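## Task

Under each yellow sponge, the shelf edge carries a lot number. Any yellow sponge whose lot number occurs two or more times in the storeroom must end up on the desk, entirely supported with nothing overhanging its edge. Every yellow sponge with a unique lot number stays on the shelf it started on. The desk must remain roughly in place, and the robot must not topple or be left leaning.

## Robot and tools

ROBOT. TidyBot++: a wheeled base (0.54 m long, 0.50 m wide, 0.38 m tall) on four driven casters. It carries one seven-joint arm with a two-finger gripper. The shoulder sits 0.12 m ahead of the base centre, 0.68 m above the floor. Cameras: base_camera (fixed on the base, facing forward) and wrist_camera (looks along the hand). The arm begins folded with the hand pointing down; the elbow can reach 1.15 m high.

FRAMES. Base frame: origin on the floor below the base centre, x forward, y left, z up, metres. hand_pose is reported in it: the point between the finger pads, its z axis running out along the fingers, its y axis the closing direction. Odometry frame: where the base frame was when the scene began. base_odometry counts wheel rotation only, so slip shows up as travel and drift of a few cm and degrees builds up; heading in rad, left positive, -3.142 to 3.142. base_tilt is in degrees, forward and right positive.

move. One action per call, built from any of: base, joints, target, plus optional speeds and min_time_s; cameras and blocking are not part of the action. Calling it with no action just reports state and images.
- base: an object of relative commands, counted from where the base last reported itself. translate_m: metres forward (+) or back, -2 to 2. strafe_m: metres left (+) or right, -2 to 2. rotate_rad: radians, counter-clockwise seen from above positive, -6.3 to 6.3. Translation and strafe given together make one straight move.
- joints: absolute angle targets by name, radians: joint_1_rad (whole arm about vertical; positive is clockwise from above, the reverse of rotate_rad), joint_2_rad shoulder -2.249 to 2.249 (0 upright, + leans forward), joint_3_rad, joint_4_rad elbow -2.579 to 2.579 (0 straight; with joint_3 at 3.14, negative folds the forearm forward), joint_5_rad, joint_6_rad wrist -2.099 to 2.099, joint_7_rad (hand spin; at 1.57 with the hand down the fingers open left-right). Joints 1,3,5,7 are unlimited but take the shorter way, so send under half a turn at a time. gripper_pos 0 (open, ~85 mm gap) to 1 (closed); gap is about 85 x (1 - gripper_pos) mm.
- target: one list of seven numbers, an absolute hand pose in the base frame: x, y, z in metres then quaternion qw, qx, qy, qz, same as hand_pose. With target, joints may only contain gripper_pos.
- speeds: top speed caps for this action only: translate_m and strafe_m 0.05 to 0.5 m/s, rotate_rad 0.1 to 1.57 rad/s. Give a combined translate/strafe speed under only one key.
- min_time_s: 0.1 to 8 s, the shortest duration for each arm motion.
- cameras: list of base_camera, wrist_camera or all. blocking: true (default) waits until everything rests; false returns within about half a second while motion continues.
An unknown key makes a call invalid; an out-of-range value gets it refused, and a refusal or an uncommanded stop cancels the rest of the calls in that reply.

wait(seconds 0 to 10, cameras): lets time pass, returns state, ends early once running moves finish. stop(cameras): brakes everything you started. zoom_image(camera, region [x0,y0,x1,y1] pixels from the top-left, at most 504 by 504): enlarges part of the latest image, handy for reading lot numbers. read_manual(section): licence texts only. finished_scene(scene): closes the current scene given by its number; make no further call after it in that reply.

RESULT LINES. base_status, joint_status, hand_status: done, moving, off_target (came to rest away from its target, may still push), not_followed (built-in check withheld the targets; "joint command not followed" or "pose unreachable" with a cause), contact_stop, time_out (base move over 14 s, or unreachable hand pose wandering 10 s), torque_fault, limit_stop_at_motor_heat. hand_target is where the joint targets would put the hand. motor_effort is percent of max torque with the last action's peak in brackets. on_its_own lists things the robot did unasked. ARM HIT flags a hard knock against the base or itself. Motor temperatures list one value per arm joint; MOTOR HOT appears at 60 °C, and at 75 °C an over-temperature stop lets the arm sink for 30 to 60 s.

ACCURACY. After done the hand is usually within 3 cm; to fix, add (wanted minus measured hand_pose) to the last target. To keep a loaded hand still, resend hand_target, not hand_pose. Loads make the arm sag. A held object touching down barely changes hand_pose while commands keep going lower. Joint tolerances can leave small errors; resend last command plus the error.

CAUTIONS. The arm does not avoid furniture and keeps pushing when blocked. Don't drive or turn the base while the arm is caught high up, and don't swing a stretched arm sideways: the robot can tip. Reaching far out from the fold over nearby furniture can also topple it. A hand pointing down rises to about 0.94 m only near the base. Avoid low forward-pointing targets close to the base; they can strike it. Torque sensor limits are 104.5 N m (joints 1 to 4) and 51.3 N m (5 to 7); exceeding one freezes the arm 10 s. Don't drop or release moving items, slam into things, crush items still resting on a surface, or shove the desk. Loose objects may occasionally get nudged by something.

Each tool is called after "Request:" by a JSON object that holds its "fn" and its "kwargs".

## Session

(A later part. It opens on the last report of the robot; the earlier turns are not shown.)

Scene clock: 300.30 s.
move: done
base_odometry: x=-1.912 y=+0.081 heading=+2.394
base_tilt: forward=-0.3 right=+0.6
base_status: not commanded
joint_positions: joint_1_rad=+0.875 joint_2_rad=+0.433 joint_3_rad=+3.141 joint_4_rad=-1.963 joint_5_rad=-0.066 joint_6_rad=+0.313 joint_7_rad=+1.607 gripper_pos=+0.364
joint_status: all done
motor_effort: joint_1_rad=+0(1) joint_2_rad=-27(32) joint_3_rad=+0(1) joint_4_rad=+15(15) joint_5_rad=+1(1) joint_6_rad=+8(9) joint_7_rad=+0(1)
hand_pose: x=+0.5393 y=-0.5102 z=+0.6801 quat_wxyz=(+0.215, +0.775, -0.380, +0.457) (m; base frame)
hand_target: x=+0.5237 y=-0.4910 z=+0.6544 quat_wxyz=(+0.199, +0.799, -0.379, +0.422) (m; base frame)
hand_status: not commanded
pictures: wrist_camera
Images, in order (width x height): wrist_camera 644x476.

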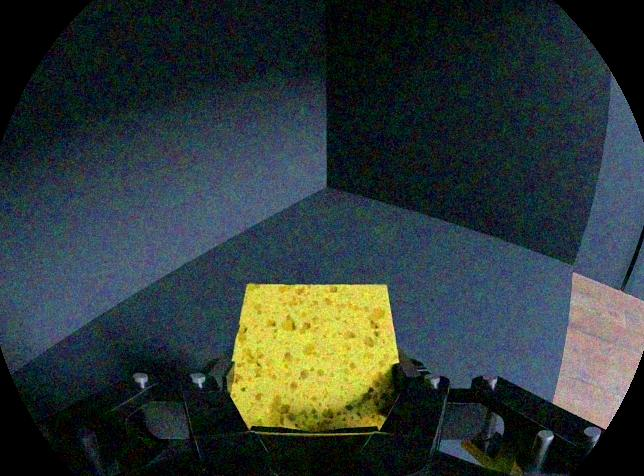

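Request:
{"fn": "move", "kwargs": {"base": {"translate_m": -0.5}, "speeds": {"translate_m": 0.3}}}

Request:
{"fn": "move", "kwargs": {"joints": {"joint_1_rad": 0.0, "joint_2_rad": -0.68, "joint_3_rad": 3.14, "joint_4_rad": -2.03, "joint_5_rad": 0.0, "joint_6_rad": -0.35, "joint_7_rad": 1.57}, "min_time_s": 3, "cameras": ["wrist_camera"]}}

Request:
{"fn": "move", "kwargs": {"base": {"strafe_m": -0.9}}}

Request:
{"fn": "move", "kwargs": {"base": {"strafe_m": -0.475, "translate_m": -1.736}}}

Request:
{"fn": "move", "kwargs": {"base": {"rotate_rad": 1.53}, "cameras": ["wrist_camera", "base_camera"]}}

Scene clock: 305.53 s.
move: done
base_odometry: x=-1.545 y=-0.258 heading=+2.394
base_tilt: forward=-0.3 right=+0.6
base_status: done
joint_positions: joint_1_rad=+0.882 joint_2_rad=+0.430 joint_3_rad=+3.140 joint_4_rad=-1.967 joint_5_rad=-0.066 joint_6_rad=+0.311 joint_7_rad=+1.607 gripper_pos=+0.364
joint_status: not commanded
motor_effort: joint_1_rad=+0(3) joint_2_rad=-27(29) joint_3_rad=+0(2) joint_4_rad=+14(16) joint_5_rad=+1(1) joint_6_rad=+8(9) joint_7_rad=+0(1)
hand_pose: x=+0.5348 y=-0.5114 z=+0.6794 quat_wxyz=(+0.216, +0.775, -0.383, +0.454) (m; base frame)
hand_target: x=+0.5237 y=-0.4910 z=+0.6544 quat_wxyz=(+0.199, +0.799, -0.379, +0.422) (m; base frame)
hand_status: not commanded
pictures: none

Scene clock: 308.83 s.
move: done
base_odometry: x=-1.545 y=-0.258 heading=+2.394
base_tilt: forward=-0.4 right=+0.6
base_status: not commanded
joint_positions: joint_1_rad=+0.018 joint_2_rad=-0.673 joint_3_rad=+3.140 joint_4_rad=-1.987 joint_5_rad=-0.066 joint_6_rad=-0.284 joint_7_rad=+1.607 gripper_pos=+0.364
joint_status: all done
motor_effort: joint_1_rad=-1(2) joint_2_rad=+1(29) joint_3_rad=+1(2) joint_4_rad=+20(21) joint_5_rad=+1(2) joint_6_rad=+10(10) joint_7_rad=+0(1)
hand_pose: x=+0.4721 y=+0.0014 z=+1.0826 quat_wxyz=(-0.010, +0.716, -0.009, +0.698) (m; base frame)
hand_target: x=+0.4698 y=+0.0021 z=+1.0377 quat_wxyz=(+0.000, +0.751, +0.000, +0.660) (m; base frame)
hand_status: not commanded
pictures: wrist_camera
Images, in order (width x height): wrist_camera 644x476.

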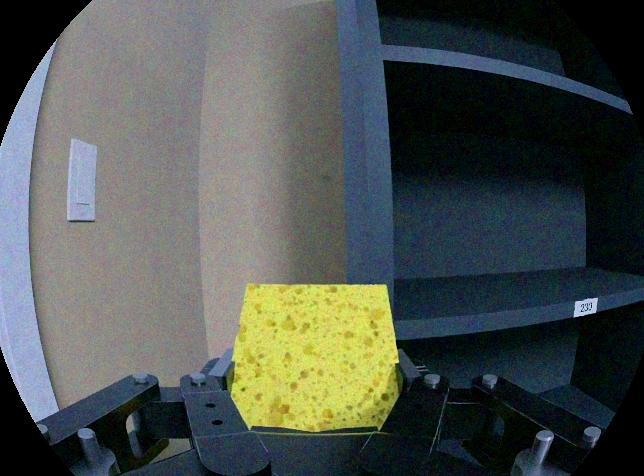

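Scene clock: 311.57 s.
move: done
base_odometry: x=-0.933 y=+0.402 heading=+2.393
base_tilt: forward=-0.3 right=+0.6
base_status: done
joint_positions: joint_1_rad=+0.016 joint_2_rad=-0.673 joint_3_rad=+3.140 joint_4_rad=-1.987 joint_5_rad=-0.066 joint_6_rad=-0.286 joint_7_rad=+1.607 gripper_pos=+0.364
joint_status: not commanded
motor_effort: joint_1_rad=+0(1) joint_2_rad=+1(2) joint_3_rad=+1(4) joint_4_rad=+19(20) joint_5_rad=+1(1) joint_6_rad=+9(10) joint_7_rad=+0(1)
hand_pose: x=+0.4721 y=+0.0021 z=+1.0813 quat_wxyz=(-0.010, +0.718, -0.008, +0.696) (m; base frame)
hand_target: x=+0.4698 y=+0.0021 z=+1.0377 quat_wxyz=(+0.000, +0.751, +0.000, +0.660) (m; base frame)
hand_status: not commanded
pictures: none

Scene clock: 316.13 s.
move: done
base_odometry: x=+0.663 y=-0.432 heading=+2.393
base_tilt: forward=-0.3 right=+0.6
base_status: done
joint_positions: joint_1_rad=+0.016 joint_2_rad=-0.677 joint_3_rad=+3.140 joint_4_rad=-1.989 joint_5_rad=-0.066 joint_6_rad=-0.288 joint_7_rad=+1.607 gripper_pos=+0.364
joint_status: not commanded
motor_effort: joint_1_rad=-1(1) joint_2_rad=+2(3) joint_3_rad=+1(1) joint_4_rad=+19(21) joint_5_rad=+0(1) joint_6_rad=+9(10) joint_7_rad=+0(1)
hand_pose: x=+0.4705 y=+0.0022 z=+1.0814 quat_wxyz=(-0.011, +0.717, -0.008, +0.697) (m; base frame)
hand_target: x=+0.4698 y=+0.0021 z=+1.0377 quat_wxyz=(+0.000, +0.751, +0.000, +0.660) (m; base frame)
hand_status: not commanded
pictures: none

Scene clock: 318.40 s.
move: done
base_odometry: x=+0.663 y=-0.432 heading=-2.361
base_tilt: forward=-0.4 right=+0.6
base_status: done
joint_positions: joint_1_rad=+0.013 joint_2_rad=-0.677 joint_3_rad=+3.140 joint_4_rad=-1.989 joint_5_rad=-0.066 joint_6_rad=-0.288 joint_7_rad=+1.607 gripper_pos=+0.364
joint_status: not commanded
motor_effort: joint_1_rad=+0(1) joint_2_rad=+2(2) joint_3_rad=+1(2) joint_4_rad=+19(20) joint_5_rad=+1(1) joint_6_rad=+10(10) joint_7_rad=+0(1)
hand_pose: x=+0.4705 y=+0.0033 z=+1.0813 quat_wxyz=(-0.012, +0.717, -0.007, +0.697) (m; base frame)
hand_target: x=+0.4698 y=+0.0021 z=+1.0377 quat_wxyz=(+0.000, +0.751, +0.000, +0.660) (m; base frame)
hand_status: not commanded
pictures: base_camera, wrist_camera
Images, in order (width x height): base_camera 644x364, wrist_camera 644x476.

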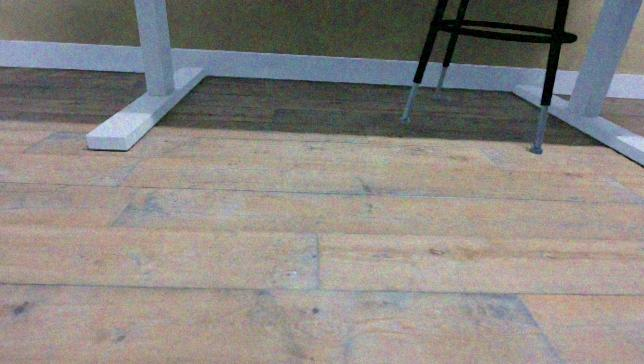

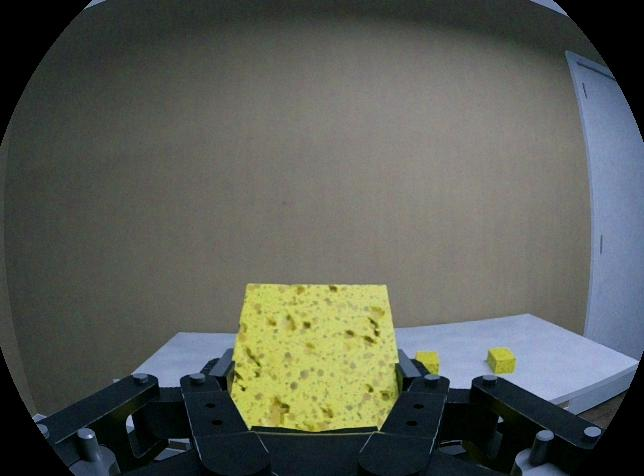

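Request:
{"fn": "move", "kwargs": {"base": {"translate_m": 0.33}, "speeds": {"translate_m": 0.3}}}

Request:
{"fn": "move", "kwargs": {"joints": {"joint_1_rad": 0.0, "joint_2_rad": 0.45, "joint_3_rad": 3.14, "joint_4_rad": -1.165, "joint_5_rad": 0.0, "joint_6_rad": -0.64, "joint_7_rad": 1.57}, "min_time_s": 3, "cameras": ["wrist_camera"]}}

Request:
{"fn": "move", "kwargs": {"joints": {"joint_2_rad": 0.48, "joint_4_rad": -1.43, "joint_6_rad": -0.27}, "min_time_s": 3, "cameras": ["wrist_camera"]}}

Scene clock: 320.67 s.
move: done
base_odometry: x=+0.428 y=-0.664 heading=-2.359
base_tilt: forward=-0.3 right=+0.6
base_status: done
joint_positions: joint_1_rad=+0.013 joint_2_rad=-0.675 joint_3_rad=+3.140 joint_4_rad=-1.990 joint_5_rad=-0.066 joint_6_rad=-0.289 joint_7_rad=+1.607 gripper_pos=+0.364
joint_status: not commanded
motor_effort: joint_1_rad=+0(1) joint_2_rad=+1(6) joint_3_rad=+1(1) joint_4_rad=+20(21) joint_5_rad=+1(1) joint_6_rad=+9(10) joint_7_rad=+0(1)
hand_pose: x=+0.4712 y=+0.0033 z=+1.0797 quat_wxyz=(-0.012, +0.719, -0.007, +0.695) (m; base frame)
hand_target: x=+0.4698 y=+0.0021 z=+1.0377 quat_wxyz=(+0.000, +0.751, +0.000, +0.660) (m; base frame)
hand_status: not commanded
pictures: none

Scene clock: 324.27 s.
move: done
base_odometry: x=+0.428 y=-0.664 heading=-2.359
base_tilt: forward=-0.3 right=+0.6
base_status: not commanded
joint_positions: joint_1_rad=+0.013 joint_2_rad=+0.414 joint_3_rad=+3.140 joint_4_rad=-1.202 joint_5_rad=-0.066 joint_6_rad=-0.576 joint_7_rad=+1.607 gripper_pos=+0.364
joint_status: all done
motor_effort: joint_1_rad=+0(2) joint_2_rad=-31(33) joint_3_rad=+0(1) joint_4_rad=+19(21) joint_5_rad=+0(2) joint_6_rad=+9(10) joint_7_rad=+0(1)
hand_pose: x=+0.8556 y=+0.0037 z=+0.8718 quat_wxyz=(-0.018, +0.889, -0.006, +0.457) (m; base frame)
hand_target: x=+0.8573 y=+0.0023 z=+0.8500 quat_wxyz=(-0.001, +0.903, +0.000, +0.429) (m; base frame)
hand_status: not commanded
pictures: wrist_camera
Images, in order (width x height): wrist_camera 644x476.

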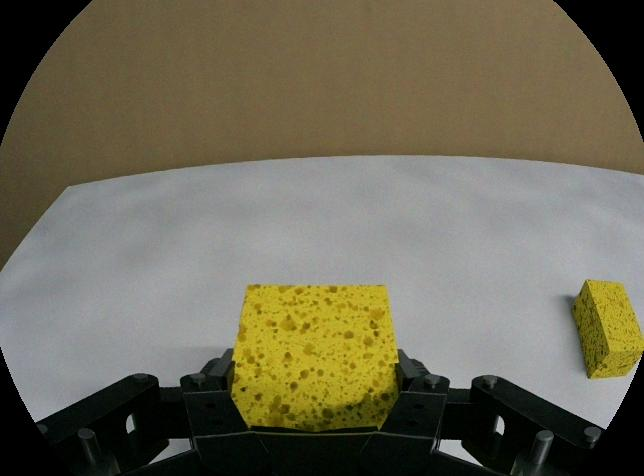

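Scene clock: 327.53 s.
move: done
base_odometry: x=+0.428 y=-0.664 heading=-2.359
base_tilt: forward=-0.3 right=+0.6
base_status: not commanded
joint_positions: joint_1_rad=+0.013 joint_2_rad=+0.430 joint_3_rad=+3.140 joint_4_rad=-1.389 joint_5_rad=-0.066 joint_6_rad=-0.343 joint_7_rad=+1.607 gripper_pos=+0.364
joint_status: all done
motor_effort: joint_1_rad=-1(1) joint_2_rad=-30(32) joint_3_rad=+0(1) joint_4_rad=+18(20) joint_5_rad=+1(1) joint_6_rad=+8(9) joint_7_rad=+0(1)
hand_pose: x=+0.8578 y=-0.0005 z=+0.8137 quat_wxyz=(-0.013, +0.882, -0.011, +0.471) (m; base frame)
hand_target: x=+0.8650 y=+0.0023 z=+0.7723 quat_wxyz=(-0.001, +0.887, +0.000, +0.463) (m; base frame)
hand_status: not commanded
pictures: wrist_camera
Images, in order (width x height): wrist_camera 644x476.

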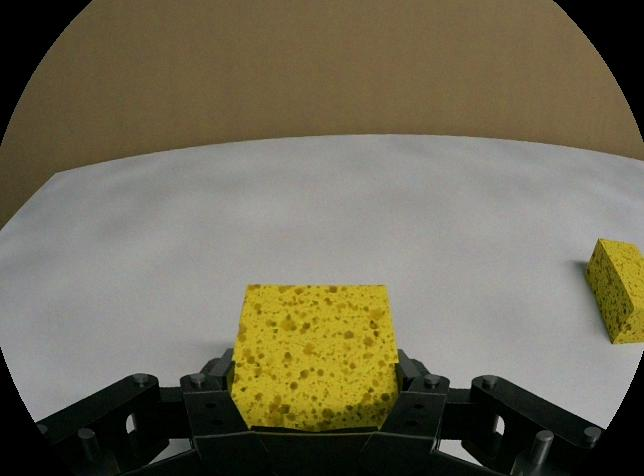

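Request:
{"fn": "move", "kwargs": {"joints": {"joint_2_rad": 0.51, "joint_4_rad": -1.46, "joint_6_rad": -0.22}, "min_time_s": 2}}

Request:
{"fn": "move", "kwargs": {"joints": {"joint_2_rad": 0.525, "joint_4_rad": -1.475, "joint_6_rad": -0.20}, "min_time_s": 1.5}}

Request:
{"fn": "move", "kwargs": {"joints": {"joint_2_rad": 0.54, "joint_4_rad": -1.49, "joint_6_rad": -0.18}, "min_time_s": 1.5, "cameras": ["wrist_camera"]}}

Scene clock: 330.13 s.
move: done
base_odometry: x=+0.428 y=-0.664 heading=-2.359
base_tilt: forward=-0.3 right=+0.6
base_status: not commanded
joint_positions: joint_1_rad=+0.013 joint_2_rad=+0.459 joint_3_rad=+3.140 joint_4_rad=-1.418 joint_5_rad=-0.066 joint_6_rad=-0.292 joint_7_rad=+1.607 gripper_pos=+0.364
joint_status: all done
motor_effort: joint_1_rad=-1(1) joint_2_rad=-32(32) joint_3_rad=+0(1) joint_4_rad=+19(19) joint_5_rad=+0(1) joint_6_rad=+8(9) joint_7_rad=+0(1)
hand_pose: x=+0.8626 y=-0.0016 z=+0.7896 quat_wxyz=(-0.012, +0.884, -0.013, +0.468) (m; base frame)
hand_target: x=+0.8675 y=+0.0023 z=+0.7462 quat_wxyz=(-0.001, +0.889, +0.000, +0.458) (m; base frame)
hand_status: not commanded
pictures: none

Scene clock: 331.93 s.
move: done
base_odometry: x=+0.428 y=-0.664 heading=-2.359
base_tilt: forward=-0.3 right=+0.6
base_status: not commanded
joint_positions: joint_1_rad=+0.013 joint_2_rad=+0.473 joint_3_rad=+3.140 joint_4_rad=-1.433 joint_5_rad=-0.066 joint_6_rad=-0.272 joint_7_rad=+1.607 gripper_pos=+0.364
joint_status: all done
motor_effort: joint_1_rad=-1(1) joint_2_rad=-32(33) joint_3_rad=+0(1) joint_4_rad=+18(19) joint_5_rad=+1(1) joint_6_rad=+8(9) joint_7_rad=+0(1)
hand_pose: x=+0.8635 y=-0.0020 z=+0.7757 quat_wxyz=(-0.012, +0.886, -0.013, +0.464) (m; base frame)
hand_target: x=+0.8674 y=+0.0023 z=+0.7319 quat_wxyz=(-0.001, +0.891, +0.000, +0.454) (m; base frame)
hand_status: not commanded
pictures: none

Scene clock: 333.73 s.
move: done
base_odometry: x=+0.428 y=-0.664 heading=-2.359
base_tilt: forward=-0.3 right=+0.6
base_status: not commanded
joint_positions: joint_1_rad=+0.013 joint_2_rad=+0.487 joint_3_rad=+3.140 joint_4_rad=-1.447 joint_5_rad=-0.066 joint_6_rad=-0.251 joint_7_rad=+1.607 gripper_pos=+0.364
joint_status: all done
motor_effort: joint_1_rad=+0(1) joint_2_rad=-32(33) joint_3_rad=+0(0) joint_4_rad=+18(19) joint_5_rad=+1(1) joint_6_rad=+8(9) joint_7_rad=+0(1)
hand_pose: x=+0.8642 y=-0.0024 z=+0.7628 quat_wxyz=(-0.011, +0.887, -0.014, +0.461) (m; base frame)
hand_target: x=+0.8669 y=+0.0023 z=+0.7177 quat_wxyz=(-0.001, +0.893, +0.000, +0.449) (m; base frame)
hand_status: not commanded
pictures: wrist_camera
Images, in order (width x height): wrist_camera 644x476.

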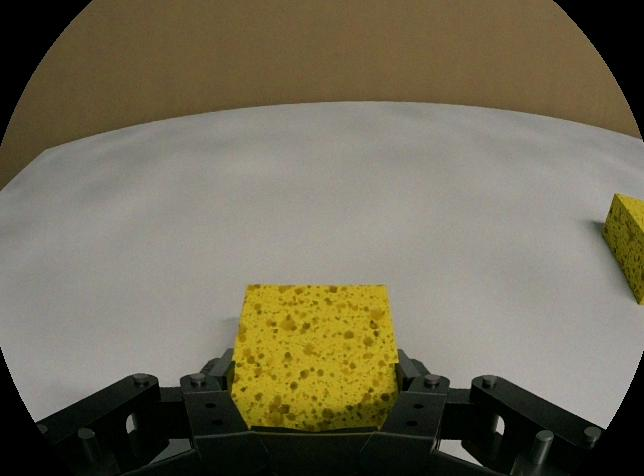

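Request:
{"fn": "move", "kwargs": {"joints": {"joint_2_rad": 0.555, "joint_4_rad": -1.505, "joint_6_rad": -0.16}, "min_time_s": 0.8, "cameras": ["wrist_camera","base_camera"]}}

Scene clock: 335.83 s.
move: done
base_odometry: x=+0.428 y=-0.664 heading=-2.359
base_tilt: forward=-0.3 right=+0.6
base_status: not commanded
joint_positions: joint_1_rad=+0.013 joint_2_rad=+0.489 joint_3_rad=+3.140 joint_4_rad=-1.456 joint_5_rad=-0.066 joint_6_rad=-0.225 joint_7_rad=+1.607 gripper_pos=+0.364
joint_status: all done
motor_effort: joint_1_rad=+0(1) joint_2_rad=-30(32) joint_3_rad=+0(0) joint_4_rad=+17(18) joint_5_rad=+1(1) joint_6_rad=+7(8) joint_7_rad=+0(1)
hand_pose: x=+0.8663 y=-0.0029 z=+0.7629 quat_wxyz=(-0.010, +0.884, -0.014, +0.467) (m; base frame)
hand_target: x=+0.8662 y=+0.0023 z=+0.7035 quat_wxyz=(-0.001, +0.896, +0.000, +0.445) (m; base frame)
hand_status: not commanded
pictures: base_camera, wrist_camera
Images, in order (width x height): base_camera 644x364, wrist_camera 644x476.

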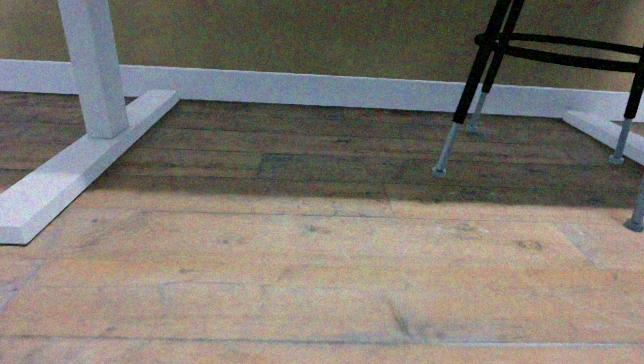

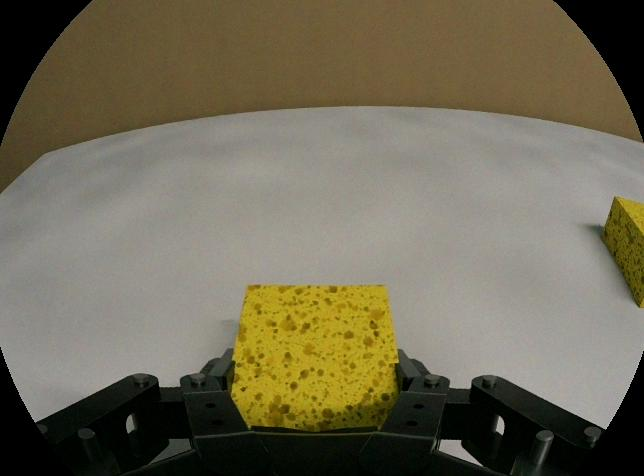

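Request:
{"fn": "move", "kwargs": {"joints": {"gripper_pos": 0.0}, "cameras": ["wrist_camera"]}}

Request:
{"fn": "move", "kwargs": {"base": {"translate_m": -0.4}, "speeds": {"translate_m": 0.2}, "cameras": ["wrist_camera"]}}

Scene clock: 336.83 s.
move: done
base_odometry: x=+0.428 y=-0.664 heading=-2.359
base_tilt: forward=-0.3 right=+0.6
base_status: not commanded
joint_positions: joint_1_rad=+0.013 joint_2_rad=+0.498 joint_3_rad=+3.140 joint_4_rad=-1.459 joint_5_rad=-0.066 joint_6_rad=-0.221 joint_7_rad=+1.607 gripper_pos=+0.000
joint_status: all done
motor_effort: joint_1_rad=-1(1) joint_2_rad=-30(32) joint_3_rad=-1(1) joint_4_rad=+17(18) joint_5_rad=+1(1) joint_6_rad=+6(8) joint_7_rad=+0(1)
hand_pose: x=+0.8668 y=-0.0030 z=+0.7557 quat_wxyz=(-0.010, +0.886, -0.014, +0.464) (m; base frame)
hand_target: x=+0.8662 y=+0.0023 z=+0.7035 quat_wxyz=(-0.001, +0.896, +0.000, +0.445) (m; base frame)
hand_status: not commanded
pictures: wrist_camera
Images, in order (width x height): wrist_camera 644x476.

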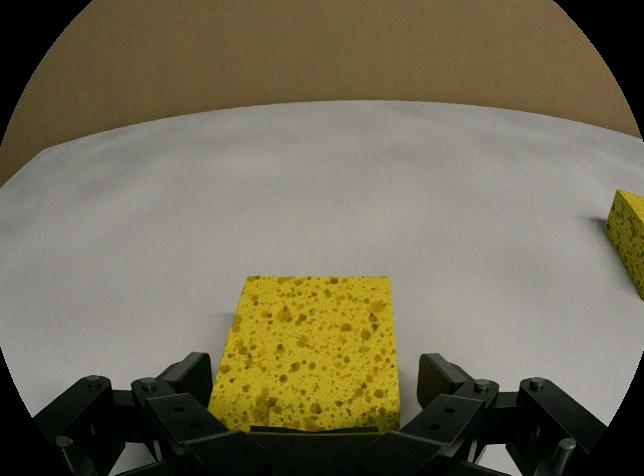

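Scene clock: 339.53 s.
move: done
base_odometry: x=+0.712 y=-0.382 heading=-2.358
base_tilt: forward=-0.3 right=+0.6
base_status: done
joint_positions: joint_1_rad=+0.011 joint_2_rad=+0.510 joint_3_rad=+3.140 joint_4_rad=-1.471 joint_5_rad=-0.066 joint_6_rad=-0.214 joint_7_rad=+1.607 gripper_pos=+0.000
joint_status: not commanded
motor_effort: joint_1_rad=+0(2) joint_2_rad=-32(37) joint_3_rad=+0(1) joint_4_rad=+18(20) joint_5_rad=+1(1) joint_6_rad=+8(8) joint_7_rad=+0(1)
hand_pose: x=+0.8654 y=-0.0019 z=+0.7418 quat_wxyz=(-0.011, +0.890, -0.014, +0.456) (m; base frame)
hand_target: x=+0.8662 y=+0.0023 z=+0.7035 quat_wxyz=(-0.001, +0.896, +0.000, +0.445) (m; base frame)
hand_status: not commanded
pictures: wrist_camera
Images, in order (width x height): wrist_camera 644x476.

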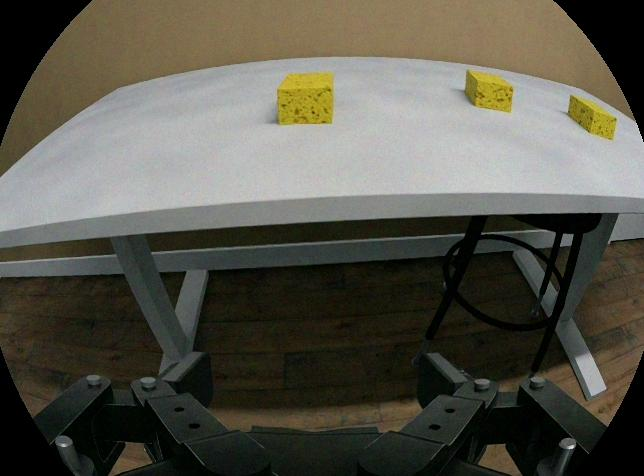

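Request:
{"fn": "finished_scene", "kwargs": {"scene": 1}}

The scene is finished: the task was done.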